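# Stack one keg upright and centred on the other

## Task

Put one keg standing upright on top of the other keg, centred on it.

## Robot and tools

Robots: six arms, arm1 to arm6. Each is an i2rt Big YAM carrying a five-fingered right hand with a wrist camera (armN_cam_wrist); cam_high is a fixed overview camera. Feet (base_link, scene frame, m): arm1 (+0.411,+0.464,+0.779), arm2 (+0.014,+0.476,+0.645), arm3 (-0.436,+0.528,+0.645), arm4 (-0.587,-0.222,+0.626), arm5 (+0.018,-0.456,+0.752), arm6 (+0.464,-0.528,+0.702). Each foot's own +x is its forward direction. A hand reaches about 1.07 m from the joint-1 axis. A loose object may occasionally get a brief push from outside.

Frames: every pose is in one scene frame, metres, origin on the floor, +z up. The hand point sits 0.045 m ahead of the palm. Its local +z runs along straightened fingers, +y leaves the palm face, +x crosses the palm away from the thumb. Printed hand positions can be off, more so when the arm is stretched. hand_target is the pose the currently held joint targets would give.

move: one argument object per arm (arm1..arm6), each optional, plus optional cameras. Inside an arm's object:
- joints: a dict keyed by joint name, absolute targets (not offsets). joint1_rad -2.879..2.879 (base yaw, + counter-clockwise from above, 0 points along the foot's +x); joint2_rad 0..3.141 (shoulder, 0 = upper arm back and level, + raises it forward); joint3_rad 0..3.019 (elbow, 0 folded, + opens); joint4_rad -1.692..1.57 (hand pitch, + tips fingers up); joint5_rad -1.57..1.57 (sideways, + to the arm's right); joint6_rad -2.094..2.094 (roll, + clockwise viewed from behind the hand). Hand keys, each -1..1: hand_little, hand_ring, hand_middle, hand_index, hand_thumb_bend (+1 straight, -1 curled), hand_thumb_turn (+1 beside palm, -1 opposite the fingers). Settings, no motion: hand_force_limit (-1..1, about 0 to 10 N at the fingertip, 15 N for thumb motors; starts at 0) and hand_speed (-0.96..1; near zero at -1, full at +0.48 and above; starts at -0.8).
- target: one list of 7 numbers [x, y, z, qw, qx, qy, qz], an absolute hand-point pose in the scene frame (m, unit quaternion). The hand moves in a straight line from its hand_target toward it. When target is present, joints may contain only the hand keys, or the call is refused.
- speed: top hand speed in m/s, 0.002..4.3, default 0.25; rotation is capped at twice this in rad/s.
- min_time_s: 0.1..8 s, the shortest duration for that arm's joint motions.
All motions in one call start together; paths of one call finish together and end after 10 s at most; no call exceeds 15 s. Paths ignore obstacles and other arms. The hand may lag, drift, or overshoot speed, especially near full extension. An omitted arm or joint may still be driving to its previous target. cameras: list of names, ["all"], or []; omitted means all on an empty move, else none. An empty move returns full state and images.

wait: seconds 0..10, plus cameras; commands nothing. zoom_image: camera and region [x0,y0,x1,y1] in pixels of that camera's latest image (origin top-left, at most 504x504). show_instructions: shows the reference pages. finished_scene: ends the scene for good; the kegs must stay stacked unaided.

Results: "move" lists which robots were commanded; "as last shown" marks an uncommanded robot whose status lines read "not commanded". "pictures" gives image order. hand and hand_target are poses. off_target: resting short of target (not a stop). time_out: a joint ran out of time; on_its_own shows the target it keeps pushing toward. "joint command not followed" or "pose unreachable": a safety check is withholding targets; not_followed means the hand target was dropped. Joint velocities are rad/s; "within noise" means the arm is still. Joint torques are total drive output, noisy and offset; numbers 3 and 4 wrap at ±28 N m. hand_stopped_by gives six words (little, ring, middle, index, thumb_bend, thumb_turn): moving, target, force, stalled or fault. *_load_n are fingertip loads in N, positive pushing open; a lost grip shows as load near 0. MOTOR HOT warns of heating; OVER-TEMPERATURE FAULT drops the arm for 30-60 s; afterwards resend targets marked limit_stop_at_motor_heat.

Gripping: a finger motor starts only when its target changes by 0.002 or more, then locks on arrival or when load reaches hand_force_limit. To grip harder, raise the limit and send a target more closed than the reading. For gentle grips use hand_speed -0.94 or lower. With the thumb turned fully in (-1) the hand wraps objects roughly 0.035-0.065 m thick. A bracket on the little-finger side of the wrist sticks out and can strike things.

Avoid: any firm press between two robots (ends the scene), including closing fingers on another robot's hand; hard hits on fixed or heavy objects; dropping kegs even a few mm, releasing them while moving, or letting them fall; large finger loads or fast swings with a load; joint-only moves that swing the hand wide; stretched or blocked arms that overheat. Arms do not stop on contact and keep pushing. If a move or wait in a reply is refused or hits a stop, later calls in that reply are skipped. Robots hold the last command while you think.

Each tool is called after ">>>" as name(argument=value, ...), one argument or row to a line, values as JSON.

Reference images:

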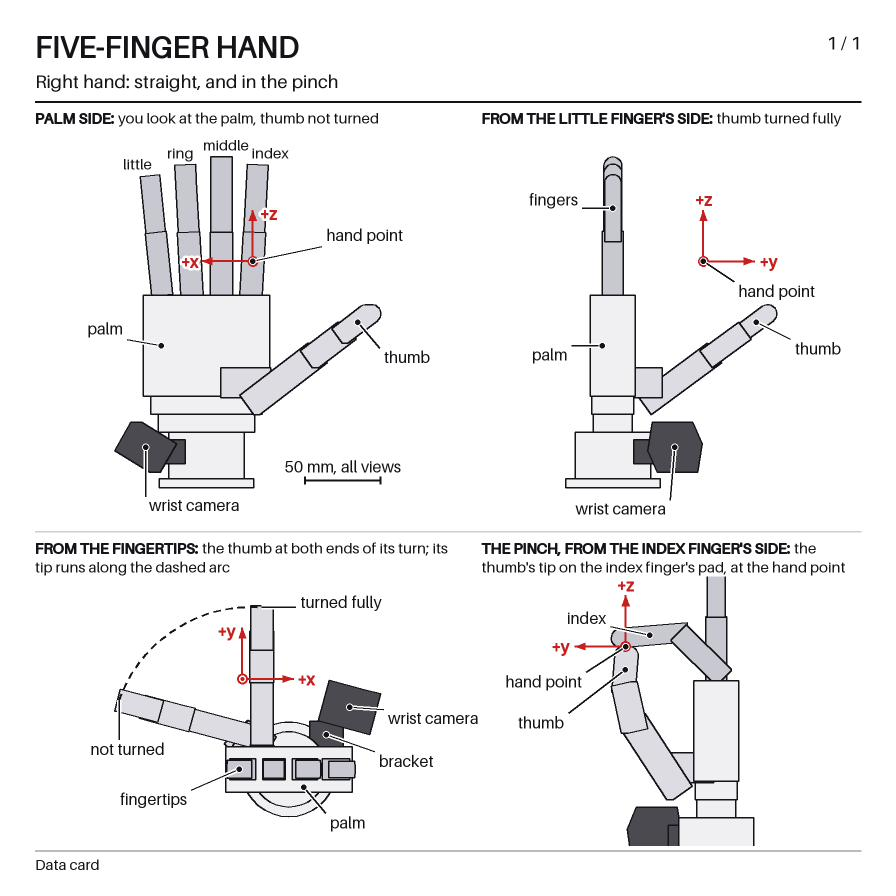

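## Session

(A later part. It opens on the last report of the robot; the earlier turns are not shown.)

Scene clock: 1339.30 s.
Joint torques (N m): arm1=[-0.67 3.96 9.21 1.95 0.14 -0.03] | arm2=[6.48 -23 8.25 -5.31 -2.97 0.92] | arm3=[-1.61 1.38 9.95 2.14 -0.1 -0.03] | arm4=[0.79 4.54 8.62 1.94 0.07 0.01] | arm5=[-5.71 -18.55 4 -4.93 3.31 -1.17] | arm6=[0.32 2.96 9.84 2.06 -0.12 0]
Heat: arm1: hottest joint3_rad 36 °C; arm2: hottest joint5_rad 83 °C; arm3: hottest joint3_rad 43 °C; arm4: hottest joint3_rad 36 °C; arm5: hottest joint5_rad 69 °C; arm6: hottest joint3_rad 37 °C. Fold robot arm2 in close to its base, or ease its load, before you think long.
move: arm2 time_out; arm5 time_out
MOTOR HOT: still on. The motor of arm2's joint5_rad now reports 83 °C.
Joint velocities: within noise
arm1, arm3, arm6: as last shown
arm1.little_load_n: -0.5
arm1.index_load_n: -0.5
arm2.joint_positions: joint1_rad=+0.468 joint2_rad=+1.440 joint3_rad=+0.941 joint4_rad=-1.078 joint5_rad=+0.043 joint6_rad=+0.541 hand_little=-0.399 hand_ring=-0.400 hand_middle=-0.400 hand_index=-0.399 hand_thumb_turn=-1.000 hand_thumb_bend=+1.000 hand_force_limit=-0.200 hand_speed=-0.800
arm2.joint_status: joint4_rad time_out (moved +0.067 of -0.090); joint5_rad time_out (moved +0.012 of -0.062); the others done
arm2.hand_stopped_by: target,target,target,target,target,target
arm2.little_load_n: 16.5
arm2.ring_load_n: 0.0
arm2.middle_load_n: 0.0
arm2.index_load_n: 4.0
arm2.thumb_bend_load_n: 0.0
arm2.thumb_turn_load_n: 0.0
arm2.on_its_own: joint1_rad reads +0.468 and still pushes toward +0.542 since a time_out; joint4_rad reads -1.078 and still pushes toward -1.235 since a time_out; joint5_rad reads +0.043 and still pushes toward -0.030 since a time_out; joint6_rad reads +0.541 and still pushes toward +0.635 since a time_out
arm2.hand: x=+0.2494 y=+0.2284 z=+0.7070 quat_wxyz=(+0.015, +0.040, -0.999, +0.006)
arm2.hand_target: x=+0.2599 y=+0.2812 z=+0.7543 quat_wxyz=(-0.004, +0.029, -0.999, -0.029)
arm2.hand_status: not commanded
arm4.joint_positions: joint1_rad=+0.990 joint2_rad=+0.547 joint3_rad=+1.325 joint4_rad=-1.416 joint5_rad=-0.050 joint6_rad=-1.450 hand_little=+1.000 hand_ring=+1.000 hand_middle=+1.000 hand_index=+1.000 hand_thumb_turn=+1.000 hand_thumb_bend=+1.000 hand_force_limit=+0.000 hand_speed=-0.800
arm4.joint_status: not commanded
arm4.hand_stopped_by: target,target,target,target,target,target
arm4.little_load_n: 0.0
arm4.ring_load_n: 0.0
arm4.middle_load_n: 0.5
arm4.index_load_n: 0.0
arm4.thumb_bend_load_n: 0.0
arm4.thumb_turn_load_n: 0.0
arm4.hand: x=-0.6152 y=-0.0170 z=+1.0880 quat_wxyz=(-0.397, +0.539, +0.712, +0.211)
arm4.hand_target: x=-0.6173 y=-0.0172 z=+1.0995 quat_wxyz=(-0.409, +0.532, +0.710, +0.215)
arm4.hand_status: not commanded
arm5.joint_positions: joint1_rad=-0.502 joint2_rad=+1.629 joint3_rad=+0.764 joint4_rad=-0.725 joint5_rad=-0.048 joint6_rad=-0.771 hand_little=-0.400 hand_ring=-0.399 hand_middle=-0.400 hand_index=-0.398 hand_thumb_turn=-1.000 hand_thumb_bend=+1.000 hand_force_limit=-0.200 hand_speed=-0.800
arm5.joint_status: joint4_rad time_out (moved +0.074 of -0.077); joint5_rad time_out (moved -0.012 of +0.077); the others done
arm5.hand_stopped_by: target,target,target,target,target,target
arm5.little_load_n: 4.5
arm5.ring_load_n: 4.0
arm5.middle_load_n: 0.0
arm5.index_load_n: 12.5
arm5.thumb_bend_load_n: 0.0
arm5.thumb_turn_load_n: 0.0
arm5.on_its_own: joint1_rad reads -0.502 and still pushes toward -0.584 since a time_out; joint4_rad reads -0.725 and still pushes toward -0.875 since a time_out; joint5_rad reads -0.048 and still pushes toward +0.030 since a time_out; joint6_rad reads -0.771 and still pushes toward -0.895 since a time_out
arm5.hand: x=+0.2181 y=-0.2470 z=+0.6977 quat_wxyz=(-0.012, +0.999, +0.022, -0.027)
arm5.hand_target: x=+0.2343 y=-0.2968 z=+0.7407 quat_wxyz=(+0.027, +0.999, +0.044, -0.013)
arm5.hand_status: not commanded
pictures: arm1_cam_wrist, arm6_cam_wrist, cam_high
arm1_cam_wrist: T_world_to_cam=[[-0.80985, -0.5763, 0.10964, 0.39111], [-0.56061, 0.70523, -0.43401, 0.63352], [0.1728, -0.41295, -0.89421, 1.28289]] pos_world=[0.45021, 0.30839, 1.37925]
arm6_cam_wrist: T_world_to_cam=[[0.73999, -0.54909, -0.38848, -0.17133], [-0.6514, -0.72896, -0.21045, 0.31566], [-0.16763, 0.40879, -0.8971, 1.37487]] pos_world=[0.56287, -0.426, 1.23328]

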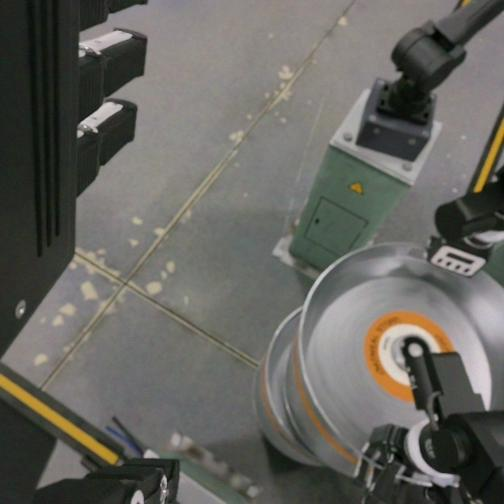

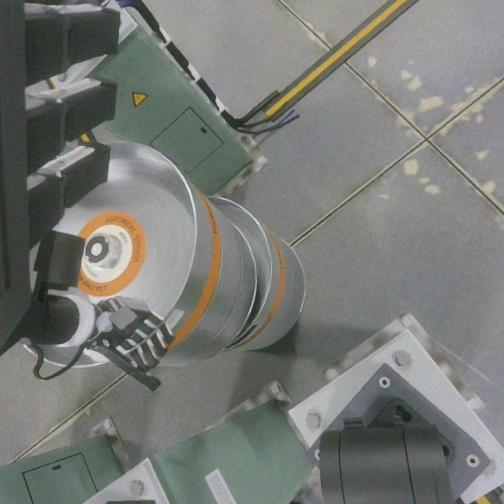

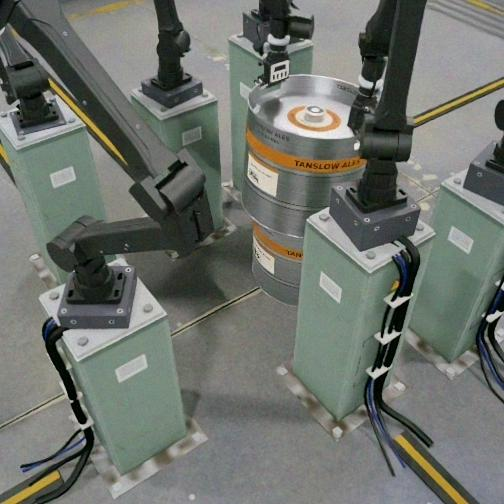

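>>> move(
  arm2={"joints":{"joint2_rad":1.33,"joint3_rad":0.87,"joint4_rad":-1.16,"joint5_rad":0.0,"joint6_rad":0.6},"min_time_s":2.5},
  arm5={"joints":{"joint2_rad":1.53,"joint3_rad":0.72,"joint4_rad":-0.80,"joint5_rad":0.0},"min_time_s":2.5},
  cameras=["cam_high"],
)

>>> zoom_image(
  camera="cam_high",
  region=[220, 50, 420, 250],
)

Scene clock: 1378.50 s.
Joint torques (N m): arm1=[-0.79 3.9 9.14 1.95 0.16 -0.04] | arm2=[6.3 -19.37 4.89 -4.23 -2.52 0.59] | arm3=[-1.67 1.49 9.94 2.11 -0.08 -0.04] | arm4=[0.91 4.72 8.62 1.92 0.07 0.02] | arm5=[-5.19 -16.21 3.15 -3.32 2.74 -1.1] | arm6=[0.09 2.9 9.87 2.1 -0.12 0]
Heat: arm1: hottest joint3_rad 36 °C; arm2: hottest joint5_rad 79 °C; arm3: hottest joint3_rad 43 °C; arm4: hottest joint3_rad 36 °C; arm5: hottest joint5_rad 65 °C; arm6: hottest joint3_rad 37 °C.
move: arm2 time_out; arm5 time_out
MOTOR HOT: cleared for the motors of arm2.
Joint velocities: within noise
arm1, arm4, arm6: as last shown
arm1.little_load_n: 0.0
arm1.index_load_n: 0.0
arm2.joint_positions: joint1_rad=+0.471 joint2_rad=+1.417 joint3_rad=+0.910 joint4_rad=-1.032 joint5_rad=+0.063 joint6_rad=+0.539 hand_little=-0.399 hand_ring=-0.400 hand_middle=-0.400 hand_index=-0.400 hand_thumb_turn=-1.000 hand_thumb_bend=+1.000 hand_force_limit=-0.200 hand_speed=-0.800
arm2.joint_status: joint4_rad time_out (moved +0.047 of -0.082); joint5_rad time_out (moved +0.019 of -0.043); joint6_rad time_out (moved -0.002 of +0.059); the others done
arm2.hand_stopped_by: target,target,target,target,target,target
arm2.little_load_n: 11.5
arm2.ring_load_n: 0.0
arm2.middle_load_n: 0.0
arm2.index_load_n: 2.5
arm2.thumb_bend_load_n: 0.0
arm2.thumb_turn_load_n: 0.0
arm2.on_its_own: joint1_rad reads +0.471 and still pushes toward +0.542 since a time_out; joint4_rad reads -1.032 and still pushes toward -1.160 since a time_out; joint5_rad reads +0.063 and still pushes toward +0.000 since a time_out; joint6_rad reads +0.539 and still pushes toward +0.600 since a time_out
arm2.hand: x=+0.2470 y=+0.2267 z=+0.7026 quat_wxyz=(+0.012, +0.041, -0.999, +0.027)
arm2.hand_target: x=+0.2470 y=+0.2865 z=+0.7242 quat_wxyz=(+0.010, +0.047, -0.999, -0.023)
arm2.hand_status: not commanded
arm3.joint_positions: joint1_rad=+0.150 joint2_rad=+0.607 joint3_rad=+1.465 joint4_rad=-1.236 joint5_rad=+0.200 joint6_rad=-0.950 hand_little=+1.000 hand_ring=+1.000 hand_middle=+1.000 hand_index=+1.000 hand_thumb_turn=+1.000 hand_thumb_bend=+1.000 hand_force_limit=+0.000 hand_speed=-0.800
arm3.joint_status: not commanded
arm3.hand_stopped_by: target,target,target,target,target,target
arm3.little_load_n: 0.0
arm3.ring_load_n: 0.0
arm3.middle_load_n: 0.0
arm3.index_load_n: -0.5
arm3.thumb_bend_load_n: 0.0
arm3.thumb_turn_load_n: 0.0
arm3.hand: x=-0.5114 y=+0.3085 z=+1.1831 quat_wxyz=(+0.328, +0.322, -0.762, +0.456)
arm3.hand_target: x=-0.5115 y=+0.3107 z=+1.1910 quat_wxyz=(+0.331, +0.319, -0.758, +0.464)
arm3.hand_status: not commanded
arm4.middle_load_n: 0.0
arm5.joint_positions: joint1_rad=-0.509 joint2_rad=+1.628 joint3_rad=+0.743 joint4_rad=-0.696 joint5_rad=-0.065 joint6_rad=-0.779 hand_little=-0.400 hand_ring=-0.400 hand_middle=-0.400 hand_index=-0.398 hand_thumb_turn=-1.000 hand_thumb_bend=+1.000 hand_force_limit=-0.200 hand_speed=-0.800
arm5.joint_status: joint4_rad time_out (moved +0.029 of -0.075); joint5_rad time_out (moved -0.017 of +0.048); the others done
arm5.hand_stopped_by: target,target,target,target,target,target
arm5.little_load_n: 1.5
arm5.ring_load_n: 2.5
arm5.middle_load_n: 0.0
arm5.index_load_n: 10.5
arm5.thumb_bend_load_n: 0.0
arm5.thumb_turn_load_n: 0.0
arm5.on_its_own: joint1_rad reads -0.509 and still pushes toward -0.584 since a time_out; joint4_rad reads -0.696 and still pushes toward -0.800 since a time_out; joint5_rad reads -0.065 and still pushes toward +0.000 since a time_out; joint6_rad reads -0.779 and still pushes toward -0.895 since a time_out
arm5.hand: x=+0.2149 y=-0.2493 z=+0.6922 quat_wxyz=(-0.021, +0.999, +0.022, -0.030)
arm5.hand_target: x=+0.2290 y=-0.2935 z=+0.7207 quat_wxyz=(+0.011, +0.999, +0.043, -0.018)
arm5.hand_status: not commanded

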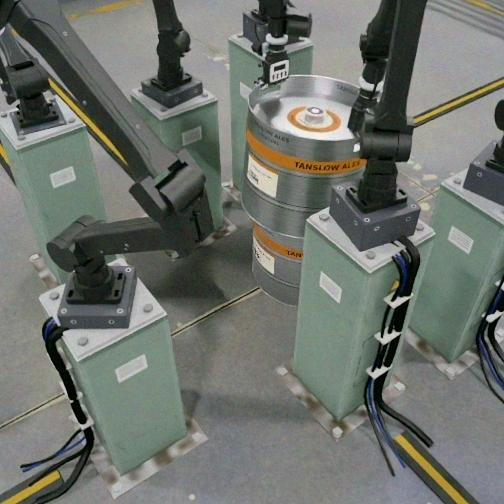

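Scaled by 2.520.

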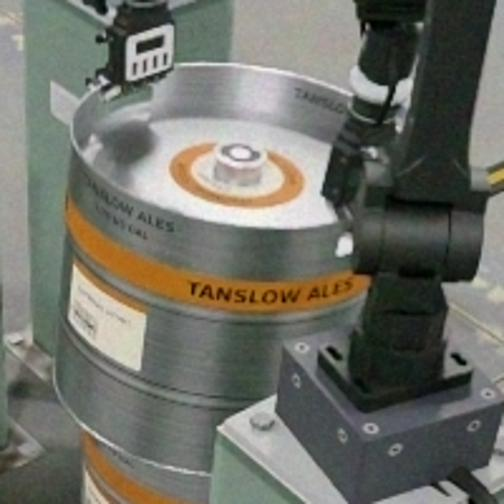

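>>> move(
  arm2={"joints":{"joint1_rad":0.51,"joint2_rad":1.345,"joint3_rad":0.82,"joint4_rad":-1.08,"joint5_rad":0.03,"joint6_rad":0.56},"min_time_s":2.5},
  arm5={"joints":{"joint1_rad":-0.55,"joint2_rad":1.56,"joint3_rad":0.69,"joint4_rad":-0.74,"joint5_rad":-0.03,"joint6_rad":-0.83},"min_time_s":2.5},
  cameras=["cam_high"],
)

>>> zoom_image(
  camera="cam_high",
  region=[230, 180, 350, 300],
)

Scene clock: 1391.37 s.
Joint torques (N m): arm1=[-0.56 3.96 9.22 2 0.16 -0.03] | arm2=[3.84 -15.09 3.93 -2.96 -1.89 0.29] | arm3=[-1.55 1.55 9.94 2.13 -0.09 -0.04] | arm4=[0.79 4.48 8.65 1.96 0.07 0.03] | arm5=[-2.96 -12.75 2.78 -2.22 2.26 -0.53] | arm6=[-0.03 3.08 9.88 2.11 -0.14 -0.03]
Heat: arm1: hottest joint3_rad 36 °C; arm2: hottest joint5_rad 75 °C; arm3: hottest joint3_rad 43 °C; arm4: hottest joint3_rad 36 °C; arm5: hottest joint5_rad 61 °C; arm6: hottest joint3_rad 37 °C.
move: arm2 time_out; arm5 time_out
Joint velocities: within noise
arm1, arm3, arm4, arm6: as last shown
arm2.joint_positions: joint1_rad=+0.471 joint2_rad=+1.390 joint3_rad=+0.871 joint4_rad=-0.987 joint5_rad=+0.077 joint6_rad=+0.529 hand_little=-0.399 hand_ring=-0.400 hand_middle=-0.400 hand_index=-0.400 hand_thumb_turn=-1.000 hand_thumb_bend=+1.000 hand_force_limit=-0.200 hand_speed=-0.800
arm2.joint_status: joint4_rad time_out (moved +0.044 of -0.048); joint5_rad time_out (moved +0.014 of -0.033); the others done
arm2.hand_stopped_by: target,target,target,target,target,target
arm2.little_load_n: 6.5
arm2.ring_load_n: 0.0
arm2.middle_load_n: 0.0
arm2.index_load_n: 1.0
arm2.thumb_bend_load_n: 0.0
arm2.thumb_turn_load_n: 0.0
arm2.on_its_own: joint4_rad reads -0.987 and still pushes toward -1.080 since a time_out; joint5_rad reads +0.077 and still pushes toward +0.030 since a time_out
arm2.hand: x=+0.2419 y=+0.2285 z=+0.6972 quat_wxyz=(+0.010, +0.045, -0.998, +0.045)
arm2.hand_target: x=+0.2326 y=+0.2785 z=+0.7003 quat_wxyz=(+0.017, +0.051, -0.998, -0.009)
arm2.hand_status: not commanded
arm3.ring_load_n: -0.5
arm3.index_load_n: 0.0
arm3.thumb_turn_load_n: -0.5
arm5.joint_positions: joint1_rad=-0.507 joint2_rad=+1.614 joint3_rad=+0.718 joint4_rad=-0.665 joint5_rad=-0.084 joint6_rad=-0.774 hand_little=-0.400 hand_ring=-0.400 hand_middle=-0.400 hand_index=-0.398 hand_thumb_turn=-1.000 hand_thumb_bend=+1.000 hand_force_limit=-0.200 hand_speed=-0.800
arm5.joint_status: joint4_rad time_out (moved +0.030 of -0.044); joint5_rad time_out (moved -0.019 of +0.035); joint6_rad time_out (moved +0.005 of -0.051); the others done
arm5.hand_stopped_by: target,target,target,target,target,target
arm5.little_load_n: 0.0
arm5.ring_load_n: 0.0
arm5.middle_load_n: 0.0
arm5.index_load_n: 8.0
arm5.thumb_bend_load_n: 0.0
arm5.thumb_turn_load_n: 0.0
arm5.on_its_own: joint4_rad reads -0.665 and still pushes toward -0.740 since a time_out; joint5_rad reads -0.084 and still pushes toward -0.030 since a time_out; joint6_rad reads -0.774 and still pushes toward -0.830 since a time_out
arm5.hand: x=+0.2094 y=-0.2485 z=+0.6896 quat_wxyz=(-0.035, +0.999, +0.021, -0.030)
arm5.hand_target: x=+0.2111 y=-0.2845 z=+0.7033 quat_wxyz=(+0.000, +0.999, +0.027, -0.027)
arm5.hand_status: not commanded
arm6.thumb_turn_load_n: -0.5

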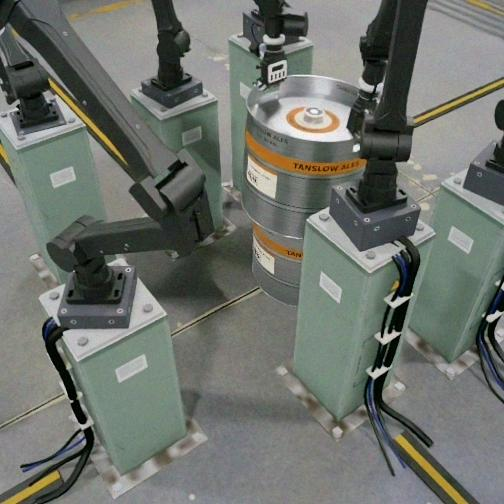

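Scaled by 4.200.

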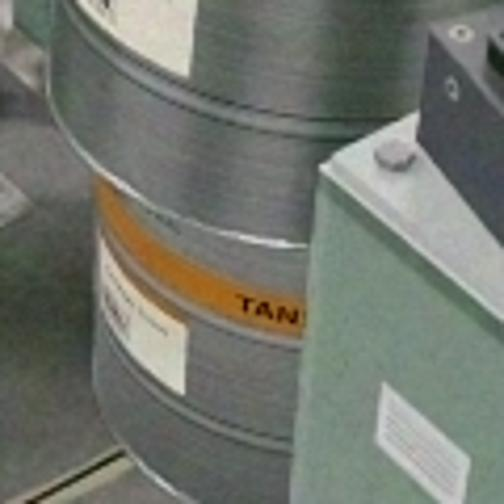

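>>> move(
  arm2={"joints":{"joint1_rad":0.49,"joint2_rad":1.36,"joint3_rad":0.82,"joint4_rad":-1.02,"joint5_rad":0.07,"joint6_rad":0.54},"min_time_s":2},
  arm5={"joints":{"joint1_rad":-0.53,"joint2_rad":1.58,"joint3_rad":0.68,"joint4_rad":-0.69,"joint5_rad":-0.07,"joint6_rad":-0.79},"min_time_s":2},
  cameras=["cam_high","arm1_cam_wrist","arm6_cam_wrist"],
)

>>> zoom_image(
  camera="arm1_cam_wrist",
  region=[240, 220, 500, 480],
)

>>> zoom_image(
  camera="arm6_cam_wrist",
  region=[60, 120, 320, 380],
)

>>> zoom_image(
  camera="cam_high",
  region=[230, 60, 390, 220],
)

Scene clock: 1452.57 s.
Joint torques (N m): arm1=[-0.44 3.9 9.14 1.94 0.16 -0.01] | arm2=[2.37 -13.45 5.87 -1.32 -0.98 0.27] | arm3=[-1.61 1.32 9.98 2.19 -0.09 -0.05] | arm4=[0.97 4.6 8.61 1.96 0.07 0.03] | arm5=[-2.08 -11.05 3.22 -0.98 1.69 -0.36] | arm6=[0.26 3.08 9.92 2.06 -0.14 -0.06]
Heat: arm1: hottest joint3_rad 36 °C; arm2: hottest joint5_rad 59 °C; arm3: hottest joint3_rad 44 °C; arm4: hottest joint3_rad 36 °C; arm5: hottest joint5_rad 52 °C; arm6: hottest joint3_rad 37 °C.
move: arm2 done; arm5 time_out
Joint velocities: within noise
arm1, arm3, arm4, arm6: as last shown
arm2.joint_positions: joint1_rad=+0.471 joint2_rad=+1.390 joint3_rad=+0.848 joint4_rad=-0.976 joint5_rad=+0.094 joint6_rad=+0.510 hand_little=-0.400 hand_ring=-0.400 hand_middle=-0.400 hand_index=-0.400 hand_thumb_turn=-1.000 hand_thumb_bend=+1.000 hand_force_limit=-0.200 hand_speed=-0.800
arm2.joint_status: all done
arm2.hand_stopped_by: target,target,target,target,target,target
arm2.little_load_n: 3.5
arm2.ring_load_n: 0.0
arm2.middle_load_n: 0.0
arm2.index_load_n: 0.0
arm2.thumb_bend_load_n: 0.0
arm2.thumb_turn_load_n: 0.0
arm2.hand: x=+0.2334 y=+0.2333 z=+0.6891 quat_wxyz=(+0.021, +0.055, -0.997, +0.044)
arm2.hand_target: x=+0.2303 y=+0.2579 z=+0.6918 quat_wxyz=(+0.021, +0.051, -0.998, +0.020)
arm2.hand_status: not commanded
arm3.ring_load_n: 0.0
arm3.thumb_turn_load_n: 0.0
arm5.joint_positions: joint1_rad=-0.501 joint2_rad=+1.611 joint3_rad=+0.701 joint4_rad=-0.652 joint5_rad=-0.112 joint6_rad=-0.752 hand_little=-0.400 hand_ring=-0.400 hand_middle=-0.400 hand_index=-0.399 hand_thumb_turn=-1.000 hand_thumb_bend=+1.000 hand_force_limit=-0.200 hand_speed=-0.800
arm5.joint_status: joint5_rad time_out (moved -0.027 of +0.014); joint6_rad time_out (moved +0.022 of -0.016); the others done
arm5.hand_stopped_by: target,target,target,target,target,target
arm5.little_load_n: 0.0
arm5.ring_load_n: 0.5
arm5.middle_load_n: 0.0
arm5.index_load_n: 5.0
arm5.thumb_bend_load_n: 0.0
arm5.thumb_turn_load_n: 0.0
arm5.on_its_own: joint5_rad reads -0.112 and still pushes toward -0.070 since a time_out; joint6_rad reads -0.752 and still pushes toward -0.790 since a time_out
arm5.hand: x=+0.1989 y=-0.2475 z=+0.6867 quat_wxyz=(-0.043, +0.998, +0.013, -0.041)
arm5.hand_target: x=+0.2020 y=-0.2715 z=+0.6929 quat_wxyz=(-0.020, +0.999, +0.017, -0.035)
arm5.hand_status: not commanded
arm6.thumb_turn_load_n: 0.0
pictures: arm1_cam_wrist, arm6_cam_wrist, cam_high
arm1_cam_wrist: T_world_to_cam=[[-0.80985, -0.5763, 0.10964, 0.39111], [-0.56061, 0.70523, -0.43401, 0.63352], [0.1728, -0.41295, -0.89421, 1.28289]] pos_world=[0.45021, 0.30839, 1.37925]
arm6_cam_wrist: T_world_to_cam=[[0.73999, -0.54909, -0.38848, -0.17133], [-0.6514, -0.72896, -0.21045, 0.31566], [-0.16763, 0.40879, -0.8971, 1.37487]] pos_world=[0.56287, -0.426, 1.23328]

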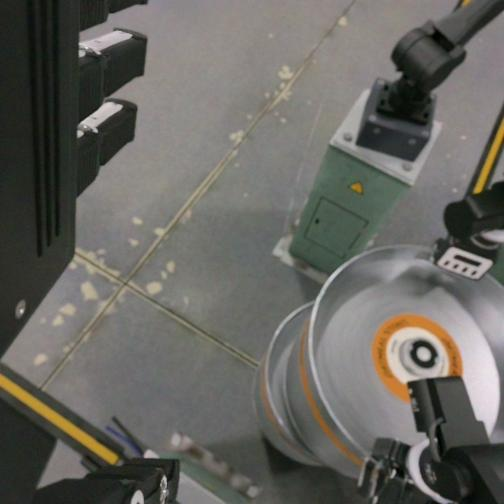

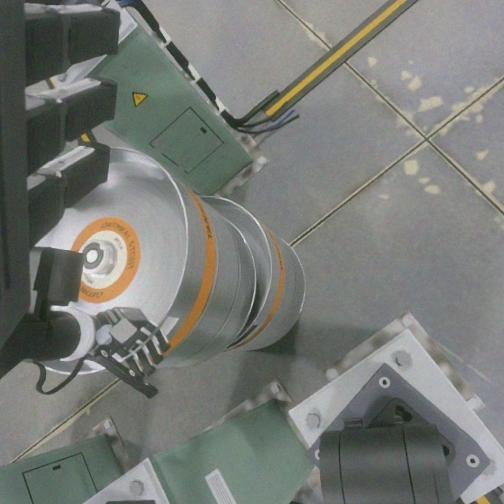

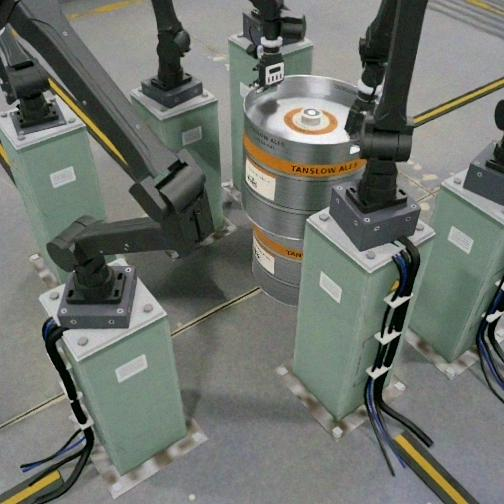

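Scaled by 1.938.

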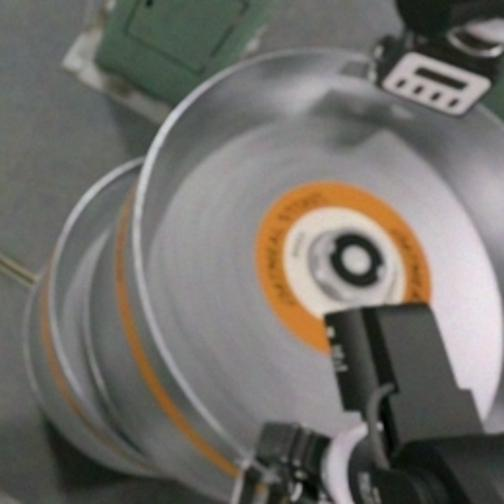

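Scaled by 1.938.

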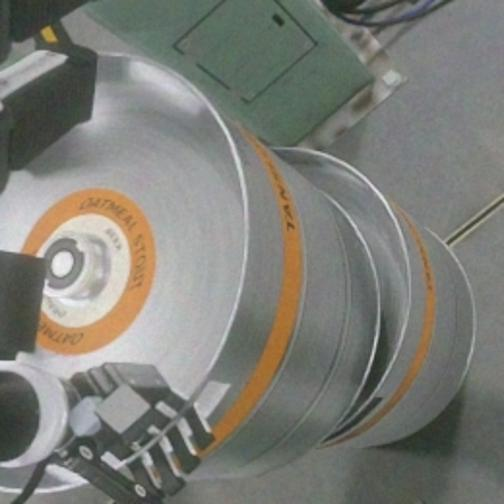

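Scaled by 3.150.

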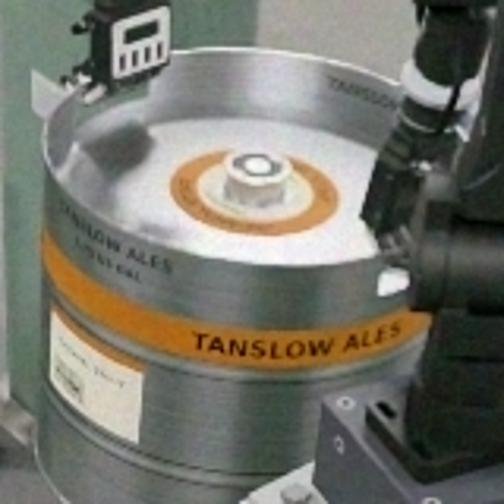

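>>> move(
  arm2={"joints":{"joint1_rad":0.505,"joint2_rad":1.254,"joint3_rad":1.058,"joint4_rad":-1.366,"joint5_rad":-0.1,"joint6_rad":0.6},"min_time_s":3},
  arm5={"joints":{"joint1_rad":-0.554,"joint2_rad":1.361,"joint3_rad":0.825,"joint4_rad":-1.005,"joint5_rad":0.1,"joint6_rad":-0.865},"min_time_s":3},
)

>>> move(
  arm2={"joints":{"joint1_rad":0.568,"joint2_rad":1.304,"joint3_rad":1.102,"joint4_rad":-1.366,"joint5_rad":-0.1,"joint6_rad":0.66},"min_time_s":2.5},
  arm5={"joints":{"joint1_rad":-0.608,"joint2_rad":1.415,"joint3_rad":0.877,"joint4_rad":-1.005,"joint5_rad":0.1,"joint6_rad":-0.92},"min_time_s":2.5},
  cameras=["cam_high","arm1_cam_wrist","arm6_cam_wrist"],
)

>>> zoom_image(
  camera="cam_high",
  region=[230, 60, 390, 220],
)

>>> zoom_image(
  camera="cam_high",
  region=[230, 180, 350, 300],
)

>>> zoom_image(
  camera="arm6_cam_wrist",
  region=[60, 120, 320, 380],
)

>>> zoom_image(
  camera="arm1_cam_wrist",
  region=[240, 220, 500, 480],
)

Scene clock: 1510.40 s.
Joint torques (N m): arm1=[-0.67 3.96 9.11 2.02 0.17 -0.03] | arm2=[4.66 -26.17 16.79 -7.39 -3.39 0.67] | arm3=[-1.73 1.44 9.98 2.06 -0.09 -0.04] | arm4=[0.91 4.66 8.66 1.88 0.07 0] | arm5=[-4.66 -21.66 8.76 -6.87 3.92 -0.93] | arm6=[0.5 2.9 9.85 2.09 -0.11 -0.02]
Heat: arm1: hottest joint3_rad 36 °C; arm2: hottest joint5_rad 54 °C; arm3: hottest joint3_rad 44 °C; arm4: hottest joint3_rad 36 °C; arm5: hottest joint5_rad 51 °C; arm6: hottest joint3_rad 37 °C.
move: arm2 time_out; arm5 time_out
Joint velocities: within noise
arm1.joint_positions: joint1_rad=+0.709 joint2_rad=+0.567 joint3_rad=+1.375 joint4_rad=-1.336 joint5_rad=+0.100 joint6_rad=-1.400 hand_little=+1.000 hand_ring=+1.000 hand_middle=+1.000 hand_index=+1.000 hand_thumb_turn=+1.000 hand_thumb_bend=+1.000 hand_force_limit=+0.000 hand_speed=-0.800
arm1.joint_status: not commanded
arm1.hand_stopped_by: target,target,target,target,target,target
arm1.little_load_n: 0.0
arm1.ring_load_n: 0.0
arm1.middle_load_n: 0.0
arm1.index_load_n: 0.0
arm1.thumb_bend_load_n: 0.0
arm1.thumb_turn_load_n: 0.0
arm1.hand: x=+0.4706 y=+0.2526 z=+1.2798 quat_wxyz=(+0.232, +0.718, -0.483, +0.444)
arm1.hand_target: x=+0.4678 y=+0.2537 z=+1.2868 quat_wxyz=(+0.236, +0.712, -0.484, +0.450)
arm1.hand_status: not commanded
arm2.joint_positions: joint1_rad=+0.455 joint2_rad=+1.414 joint3_rad=+0.964 joint4_rad=-1.150 joint5_rad=-0.007 joint6_rad=+0.531 hand_little=-0.399 hand_ring=-0.400 hand_middle=-0.400 hand_index=-0.400 hand_thumb_turn=-1.000 hand_thumb_bend=+1.000 hand_force_limit=-0.200 hand_speed=-0.800
arm2.joint_status: joint1_rad time_out (moved -0.016 of +0.034); joint2_rad time_out (moved +0.024 of -0.136); joint3_rad time_out (moved +0.116 of +0.210); joint4_rad time_out (moved -0.174 of -0.390); joint5_rad time_out (moved -0.102 of -0.194); joint6_rad time_out (moved +0.021 of +0.090)
arm2.hand_stopped_by: target,target,target,target,target,target
arm2.little_load_n: 9.5
arm2.ring_load_n: 0.0
arm2.middle_load_n: 0.0
arm2.index_load_n: 4.0
arm2.thumb_bend_load_n: 0.0
arm2.thumb_turn_load_n: 0.5
arm2.on_its_own: joint1_rad reads +0.455 and still pushes toward +0.505 since a time_out; joint2_rad reads +1.414 and still pushes toward +1.254 since a time_out; joint3_rad reads +0.964 and still pushes toward +1.058 since a time_out; joint4_rad reads -1.150 and still pushes toward -1.366 since a time_out; joint5_rad reads -0.007 and still pushes toward -0.090 since a time_out; joint6_rad reads +0.531 and still pushes toward +0.600 since a time_out
arm2.hand: x=+0.2490 y=+0.2373 z=+0.7278 quat_wxyz=(+0.000, +0.038, -0.999, -0.018)
arm2.hand_target: x=+0.2640 y=+0.2729 z=+0.8206 quat_wxyz=(-0.044, +0.028, -0.998, -0.026)
arm2.hand_status: not commanded
arm3, arm4: as last shown
arm3.ring_load_n: -0.5
arm3.thumb_turn_load_n: -0.5
arm5.joint_positions: joint1_rad=-0.486 joint2_rad=+1.545 joint3_rad=+0.778 joint4_rad=-0.797 joint5_rad=-0.020 joint6_rad=-0.766 hand_little=-0.400 hand_ring=-0.399 hand_middle=-0.400 hand_index=-0.399 hand_thumb_turn=-1.000 hand_thumb_bend=+1.000 hand_force_limit=-0.200 hand_speed=-0.800
arm5.joint_status: joint1_rad time_out (moved +0.015 of -0.053); joint2_rad time_out (moved -0.065 of -0.250); joint4_rad time_out (moved -0.146 of -0.353); joint5_rad time_out (moved +0.092 of +0.212); joint6_rad time_out (moved -0.014 of -0.113); the others done
arm5.hand_stopped_by: target,target,target,target,target,target
arm5.little_load_n: 5.5
arm5.ring_load_n: 4.5
arm5.middle_load_n: 0.0
arm5.index_load_n: 12.5
arm5.thumb_bend_load_n: -0.5
arm5.thumb_turn_load_n: 0.0
arm5.on_its_own: joint1_rad reads -0.486 and still pushes toward -0.554 since a time_out; joint2_rad reads +1.545 and still pushes toward +1.361 since a time_out; joint4_rad reads -0.797 and still pushes toward -1.005 since a time_out; joint5_rad reads -0.020 and still pushes toward +0.072 since a time_out; joint6_rad reads -0.766 and still pushes toward -0.865 since a time_out
arm5.hand: x=+0.2203 y=-0.2456 z=+0.7283 quat_wxyz=(-0.011, +1.000, +0.028, -0.008)
arm5.hand_target: x=+0.2456 y=-0.2833 z=+0.8036 quat_wxyz=(+0.014, +0.998, +0.042, +0.033)
arm5.hand_status: not commanded
arm6.joint_positions: joint1_rad=-0.716 joint2_rad=+0.557 joint3_rad=+1.325 joint4_rad=-1.516 joint5_rad=-0.200 joint6_rad=-0.950 hand_little=+1.000 hand_ring=+1.000 hand_middle=+1.000 hand_index=+1.000 hand_thumb_turn=+1.000 hand_thumb_bend=+1.000 hand_force_limit=+0.000 hand_speed=-0.800
arm6.joint_status: not commanded
arm6.hand_stopped_by: target,target,target,target,target,target
arm6.little_load_n: 0.0
arm6.ring_load_n: 0.0
arm6.middle_load_n: 0.0
arm6.index_load_n: 0.0
arm6.thumb_bend_load_n: 0.0
arm6.thumb_turn_load_n: 0.0
arm6.hand: x=+0.5382 y=-0.3795 z=+1.1287 quat_wxyz=(-0.364, +0.877, +0.246, +0.192)
arm6.hand_target: x=+0.5358 y=-0.3788 z=+1.1356 quat_wxyz=(-0.372, +0.872, +0.253, +0.195)
arm6.hand_status: not commanded
pictures: none

not run: a stop came earlier in this reply.

Scaled by 3.150.
This view is cut from an older image: the scene may have changed since it was taken.

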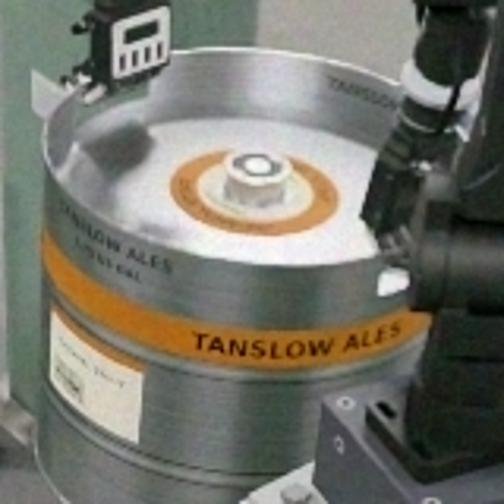

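Scaled by 4.200.
This view is cut from an older image: the scene may have changed since it was taken.

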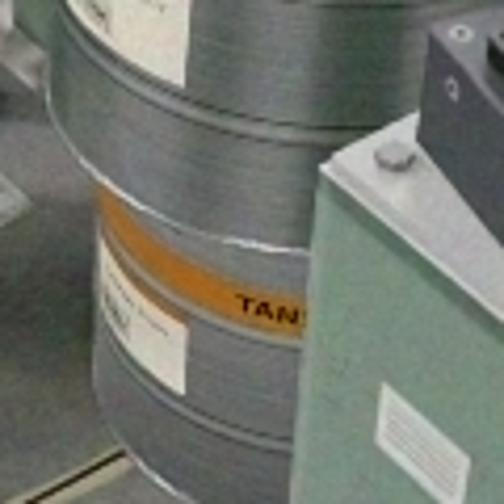

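Scaled by 1.938.
This view is cut from an older image: the scene may have changed since it was taken.

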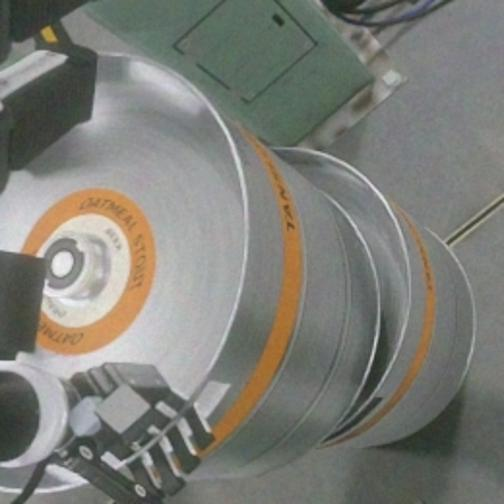

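Scaled by 1.938.
This view is cut from an older image: the scene may have changed since it was taken.

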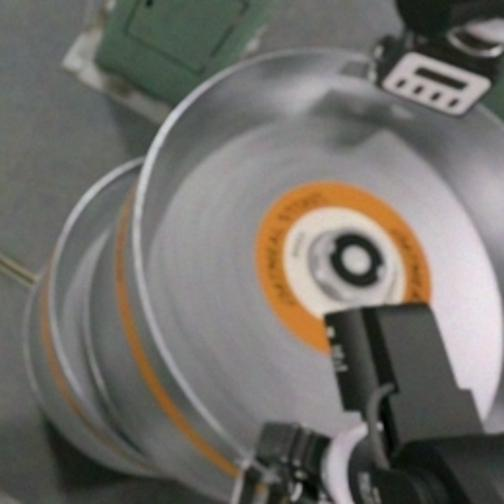

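>>> move(
  arm2={"joints":{"joint1_rad":0.545,"joint2_rad":1.283,"joint3_rad":1.095,"joint4_rad":-1.39,"joint5_rad":-0.1,"joint6_rad":0.64},"min_time_s":2.5},
  arm5={"joints":{"joint1_rad":-0.596,"joint2_rad":1.395,"joint3_rad":0.877,"joint4_rad":-1.03,"joint5_rad":0.1,"joint6_rad":-0.91},"min_time_s":2.5},
  cameras=["cam_high","arm1_cam_wrist","arm6_cam_wrist"],
)

>>> zoom_image(
  camera="cam_high",
  region=[230, 60, 390, 220],
)

>>> zoom_image(
  camera="cam_high",
  region=[230, 180, 350, 300],
)

>>> zoom_image(
  camera="arm6_cam_wrist",
  region=[60, 120, 320, 380],
)

>>> zoom_image(
  camera="arm1_cam_wrist",
  region=[240, 220, 500, 480],
)

Scene clock: 1532.93 s.
Joint torques (N m): arm1=[-0.67 3.78 9.22 1.98 0.16 -0.02] | arm2=[6.95 -24.23 17.84 -7.36 -3.23 0.8] | arm3=[-1.79 1.44 9.96 2.15 -0.1 -0.03] | arm4=[0.91 4.48 8.64 1.91 0.07 0.01] | arm5=[-6.24 -19.84 10.39 -6.68 3.94 -1.09] | arm6=[0.09 2.84 9.77 2.11 -0.13 -0.02]
Heat: arm1: hottest joint3_rad 36 °C; arm2: hottest joint5_rad 69 °C; arm3: hottest joint3_rad 44 °C; arm4: hottest joint3_rad 36 °C; arm5: hottest joint5_rad 63 °C; arm6: hottest joint3_rad 37 °C.
move: arm2 time_out; arm5 time_out
Joint velocities: within noise
arm1, arm3, arm4, arm6: as last shown
arm2.joint_positions: joint1_rad=+0.465 joint2_rad=+1.419 joint3_rad=+0.990 joint4_rad=-1.174 joint5_rad=-0.016 joint6_rad=+0.558 hand_little=-0.399 hand_ring=-0.400 hand_middle=-0.400 hand_index=-0.400 hand_thumb_turn=-1.000 hand_thumb_bend=+1.000 hand_force_limit=-0.200 hand_speed=-0.800
arm2.joint_status: joint1_rad time_out (moved +0.011 of +0.090); joint3_rad time_out (moved +0.026 of +0.131); joint4_rad time_out (moved -0.024 of -0.240); joint5_rad time_out (moved -0.009 of -0.093); joint6_rad time_out (moved +0.027 of +0.109); the others done
arm2.hand_stopped_by: target,target,target,target,target,target
arm2.little_load_n: 10.5
arm2.ring_load_n: 0.0
arm2.middle_load_n: 0.0
arm2.index_load_n: 4.0
arm2.thumb_bend_load_n: -0.5
arm2.thumb_turn_load_n: 0.0
arm2.on_its_own: joint1_rad reads +0.465 and still pushes toward +0.545 since a time_out; joint3_rad reads +0.990 and still pushes toward +1.095 since a time_out; joint4_rad reads -1.174 and still pushes toward -1.390 since a time_out; joint5_rad reads -0.016 and still pushes toward -0.095 since a time_out; joint6_rad reads +0.558 and still pushes toward +0.640 since a time_out
arm2.hand: x=+0.2571 y=+0.2365 z=+0.7355 quat_wxyz=(-0.003, +0.030, -0.999, -0.022)
arm2.hand_target: x=+0.2798 y=+0.2768 z=+0.8262 quat_wxyz=(-0.040, +0.028, -0.998, -0.035)
arm2.hand_status: not commanded
arm3.ring_load_n: 0.0
arm3.thumb_turn_load_n: 0.0
arm5.joint_positions: joint1_rad=-0.506 joint2_rad=+1.551 joint3_rad=+0.810 joint4_rad=-0.830 joint5_rad=-0.021 joint6_rad=-0.794 hand_little=-0.400 hand_ring=-0.399 hand_middle=-0.400 hand_index=-0.399 hand_thumb_turn=-1.000 hand_thumb_bend=+1.000 hand_force_limit=-0.200 hand_speed=-0.800
arm5.joint_status: joint1_rad time_out (moved -0.020 of -0.110); joint2_rad time_out (moved +0.006 of -0.150); joint4_rad time_out (moved -0.032 of -0.233); joint5_rad time_out (moved -0.002 of +0.120); joint6_rad time_out (moved -0.028 of -0.144); the others done
arm5.hand_stopped_by: target,target,target,target,target,target
arm5.little_load_n: 5.5
arm5.ring_load_n: 5.0
arm5.middle_load_n: 0.5
arm5.index_load_n: 12.5
arm5.thumb_bend_load_n: 0.0
arm5.thumb_turn_load_n: 0.0
arm5.on_its_own: joint1_rad reads -0.506 and still pushes toward -0.596 since a time_out; joint2_rad reads +1.551 and still pushes toward +1.395 since a time_out; joint4_rad reads -0.830 and still pushes toward -1.030 since a time_out; joint5_rad reads -0.021 and still pushes toward +0.071 since a time_out; joint6_rad reads -0.794 and still pushes toward -0.910 since a time_out
arm5.hand: x=+0.2309 y=-0.2450 z=+0.7356 quat_wxyz=(-0.010, +0.999, +0.031, -0.011)
arm5.hand_target: x=+0.2661 y=-0.2843 z=+0.8103 quat_wxyz=(+0.017, +0.998, +0.044, +0.029)
arm5.hand_status: not commanded
pictures: arm1_cam_wrist, arm6_cam_wrist, cam_high
arm1_cam_wrist: T_world_to_cam=[[-0.80985, -0.5763, 0.10964, 0.39111], [-0.56061, 0.70523, -0.43401, 0.63352], [0.1728, -0.41295, -0.89421, 1.28289]] pos_world=[0.45021, 0.30839, 1.37925]
arm6_cam_wrist: T_world_to_cam=[[0.73999, -0.54909, -0.38848, -0.17133], [-0.6514, -0.72896, -0.21045, 0.31566], [-0.16763, 0.40879, -0.8971, 1.37487]] pos_world=[0.56287, -0.426, 1.23328]

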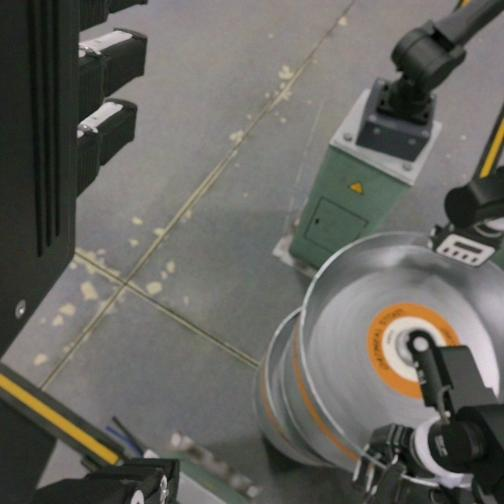

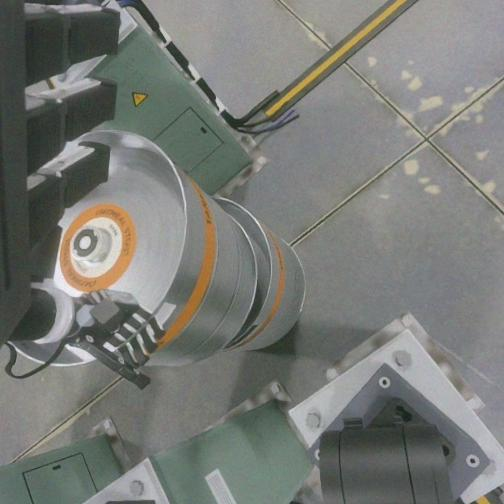

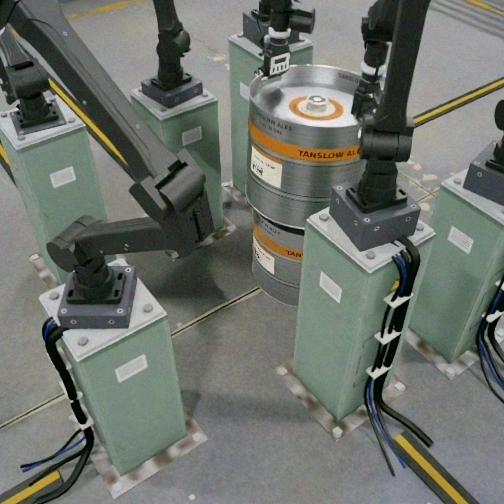

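Scaled by 3.150.

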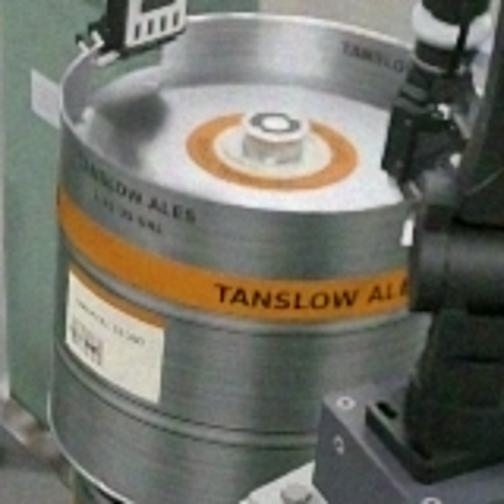

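Scaled by 4.200.

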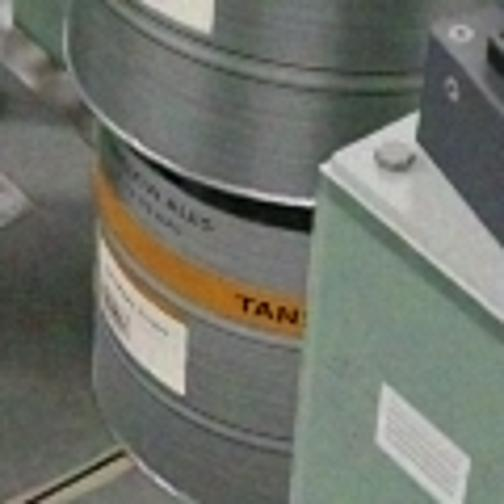

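Scaled by 1.938.

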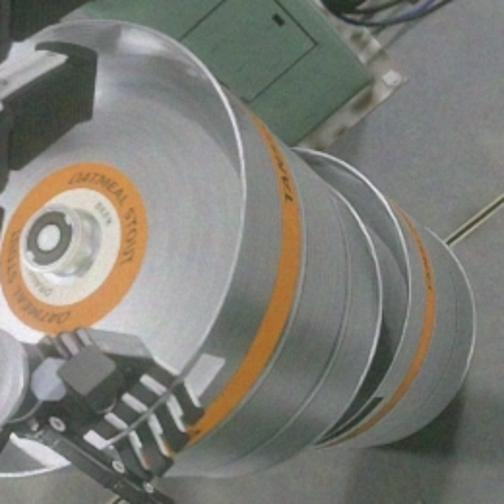

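Scaled by 1.938.

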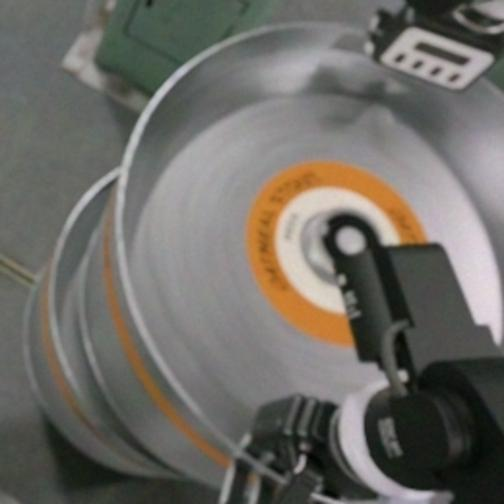

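>>> move(
  arm2={"joints":{"joint2_rad":1.279,"joint3_rad":1.112,"joint4_rad":-1.352,"joint5_rad":-0.14},"min_time_s":2},
  arm5={"joints":{"joint2_rad":1.405,"joint3_rad":0.868,"joint4_rad":-0.962,"joint5_rad":0.13},"min_time_s":2},
  cameras=["cam_high","arm1_cam_wrist","arm6_cam_wrist"],
)

>>> zoom_image(
  camera="cam_high",
  region=[230, 180, 350, 300],
)

>>> zoom_image(
  camera="arm6_cam_wrist",
  region=[60, 120, 320, 380],
)

>>> zoom_image(
  camera="arm1_cam_wrist",
  region=[240, 220, 500, 480],
)

Scene clock: 1582.13 s.
Joint torques (N m): arm1=[-0.67 3.84 9.2 1.94 0.16 -0.03] | arm2=[6.95 -25.05 18.35 -6.12 -3.45 0.72] | arm3=[-1.73 1.49 9.95 2.11 -0.1 -0.01] | arm4=[0.85 4.66 8.66 1.95 0.08 0.01] | arm5=[-5.89 -20.31 9.59 -4.81 4.04 -1.04] | arm6=[-0.21 3.02 9.87 2.13 -0.14 -0.04]
Heat: arm1: hottest joint3_rad 37 °C; arm2: hottest joint5_rad 84 °C; arm3: hottest joint3_rad 44 °C; arm4: hottest joint3_rad 36 °C; arm5: hottest joint5_rad 75 °C; arm6: hottest joint3_rad 38 °C.
move: arm2 time_out; arm5 time_out
Joint velocities: within noise
arm1, arm3, arm4, arm6: as last shown
arm2.joint_positions: joint1_rad=+0.466 joint2_rad=+1.423 joint3_rad=+1.001 joint4_rad=-1.174 joint5_rad=-0.040 joint6_rad=+0.565 hand_little=-0.399 hand_ring=-0.400 hand_middle=-0.400 hand_index=-0.400 hand_thumb_turn=-1.000 hand_thumb_bend=+1.000 hand_force_limit=-0.200 hand_speed=-0.800
arm2.joint_status: joint2_rad time_out (moved +0.004 of -0.140); joint3_rad time_out (moved +0.011 of +0.122); joint4_rad time_out (moved +0.000 of -0.178); joint5_rad time_out (moved -0.024 of -0.124)
arm2.hand_stopped_by: target,target,target,target,target,target
arm2.little_load_n: 10.5
arm2.ring_load_n: 0.0
arm2.middle_load_n: 0.0
arm2.index_load_n: 4.0
arm2.thumb_bend_load_n: 0.0
arm2.thumb_turn_load_n: 0.0
arm2.on_its_own: joint1_rad reads +0.466 and still pushes toward +0.545 since a time_out; joint2_rad reads +1.423 and still pushes toward +1.279 since a time_out; joint3_rad reads +1.001 and still pushes toward +1.112 since a time_out; joint4_rad reads -1.174 and still pushes toward -1.352 since a time_out; joint5_rad reads -0.040 and still pushes toward -0.123 since a time_out; joint6_rad reads +0.565 and still pushes toward +0.640 since a time_out
arm2.hand: x=+0.2641 y=+0.2352 z=+0.7394 quat_wxyz=(-0.015, +0.026, -0.999, -0.025)
arm2.hand_target: x=+0.2936 y=+0.2687 z=+0.8348 quat_wxyz=(-0.069, +0.030, -0.997, -0.021)
arm2.hand_status: not commanded
arm3.ring_load_n: -0.5
arm3.index_load_n: -0.5
arm5.joint_positions: joint1_rad=-0.509 joint2_rad=+1.563 joint3_rad=+0.811 joint4_rad=-0.813 joint5_rad=-0.003 joint6_rad=-0.797 hand_little=-0.399 hand_ring=-0.399 hand_middle=-0.400 hand_index=-0.399 hand_thumb_turn=-1.000 hand_thumb_bend=+1.000 hand_force_limit=-0.200 hand_speed=-0.800
arm5.joint_status: joint2_rad time_out (moved +0.012 of -0.146); joint4_rad time_out (moved +0.017 of -0.132); joint5_rad time_out (moved +0.019 of +0.151); the others done
arm5.hand_stopped_by: target,target,target,target,target,target
arm5.little_load_n: 6.0
arm5.ring_load_n: 5.0
arm5.middle_load_n: 0.0
arm5.index_load_n: 11.0
arm5.thumb_bend_load_n: 0.0
arm5.thumb_turn_load_n: 0.0
arm5.on_its_own: joint1_rad reads -0.509 and still pushes toward -0.596 since a time_out; joint2_rad reads +1.563 and still pushes toward +1.405 since a time_out; joint4_rad reads -0.813 and still pushes toward -0.962 since a time_out; joint5_rad reads -0.003 and still pushes toward +0.092 since a time_out (your +0.130 is given up); joint6_rad reads -0.797 and still pushes toward -0.910 since a time_out
arm5.hand: x=+0.2369 y=-0.2455 z=+0.7318 quat_wxyz=(-0.006, +0.999, +0.032, -0.002)
arm5.hand_target: x=+0.2785 y=-0.2781 z=+0.8024 quat_wxyz=(+0.009, +0.998, +0.043, +0.054)
arm5.hand_status: not commanded
pictures: arm1_cam_wrist, arm6_cam_wrist, cam_high
arm1_cam_wrist: T_world_to_cam=[[-0.80985, -0.5763, 0.10964, 0.39111], [-0.56061, 0.70523, -0.43401, 0.63352], [0.1728, -0.41295, -0.89421, 1.28289]] pos_world=[0.45021, 0.30839, 1.37925]
arm6_cam_wrist: T_world_to_cam=[[0.73999, -0.54909, -0.38848, -0.17133], [-0.6514, -0.72896, -0.21045, 0.31566], [-0.16763, 0.40879, -0.8971, 1.37487]] pos_world=[0.56287, -0.426, 1.23328]

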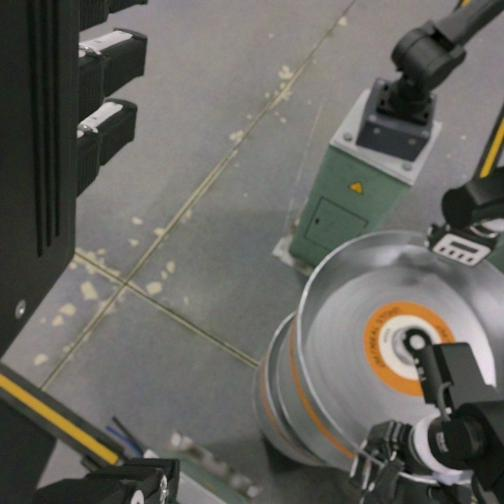

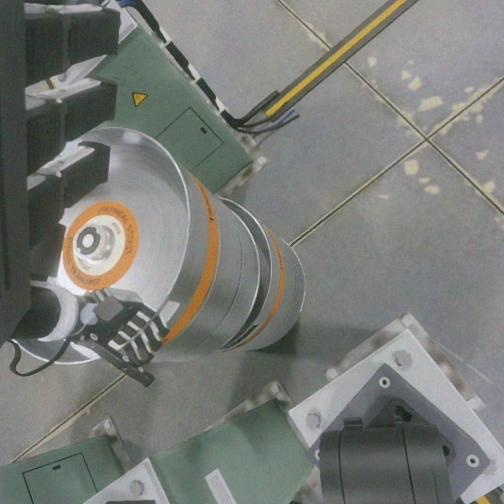

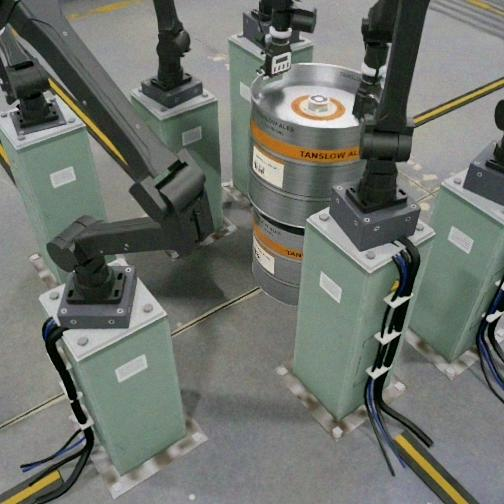

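Scaled by 4.200.

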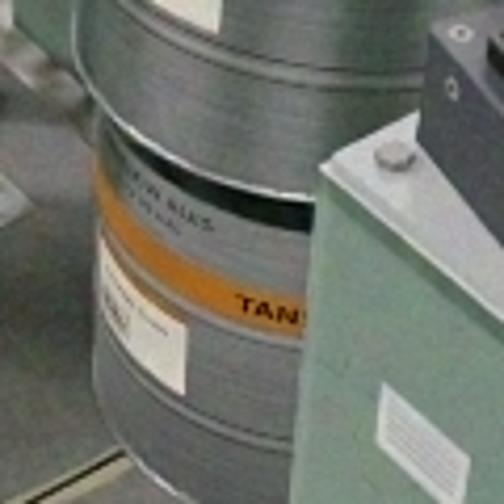

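Scaled by 1.938.

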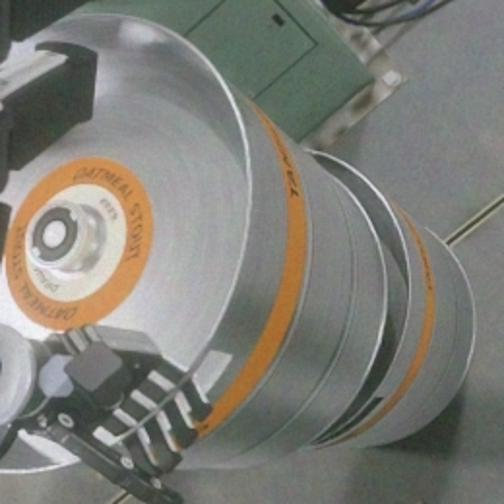

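Scaled by 1.938.

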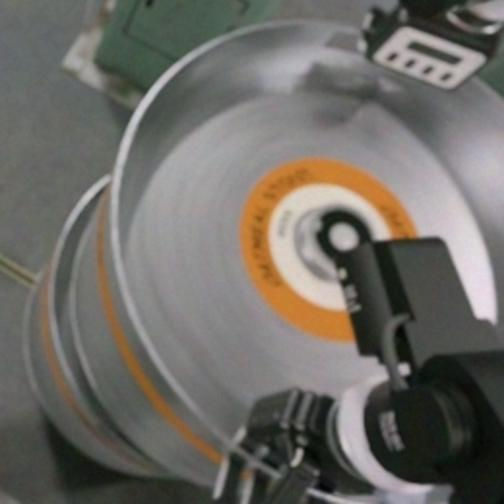

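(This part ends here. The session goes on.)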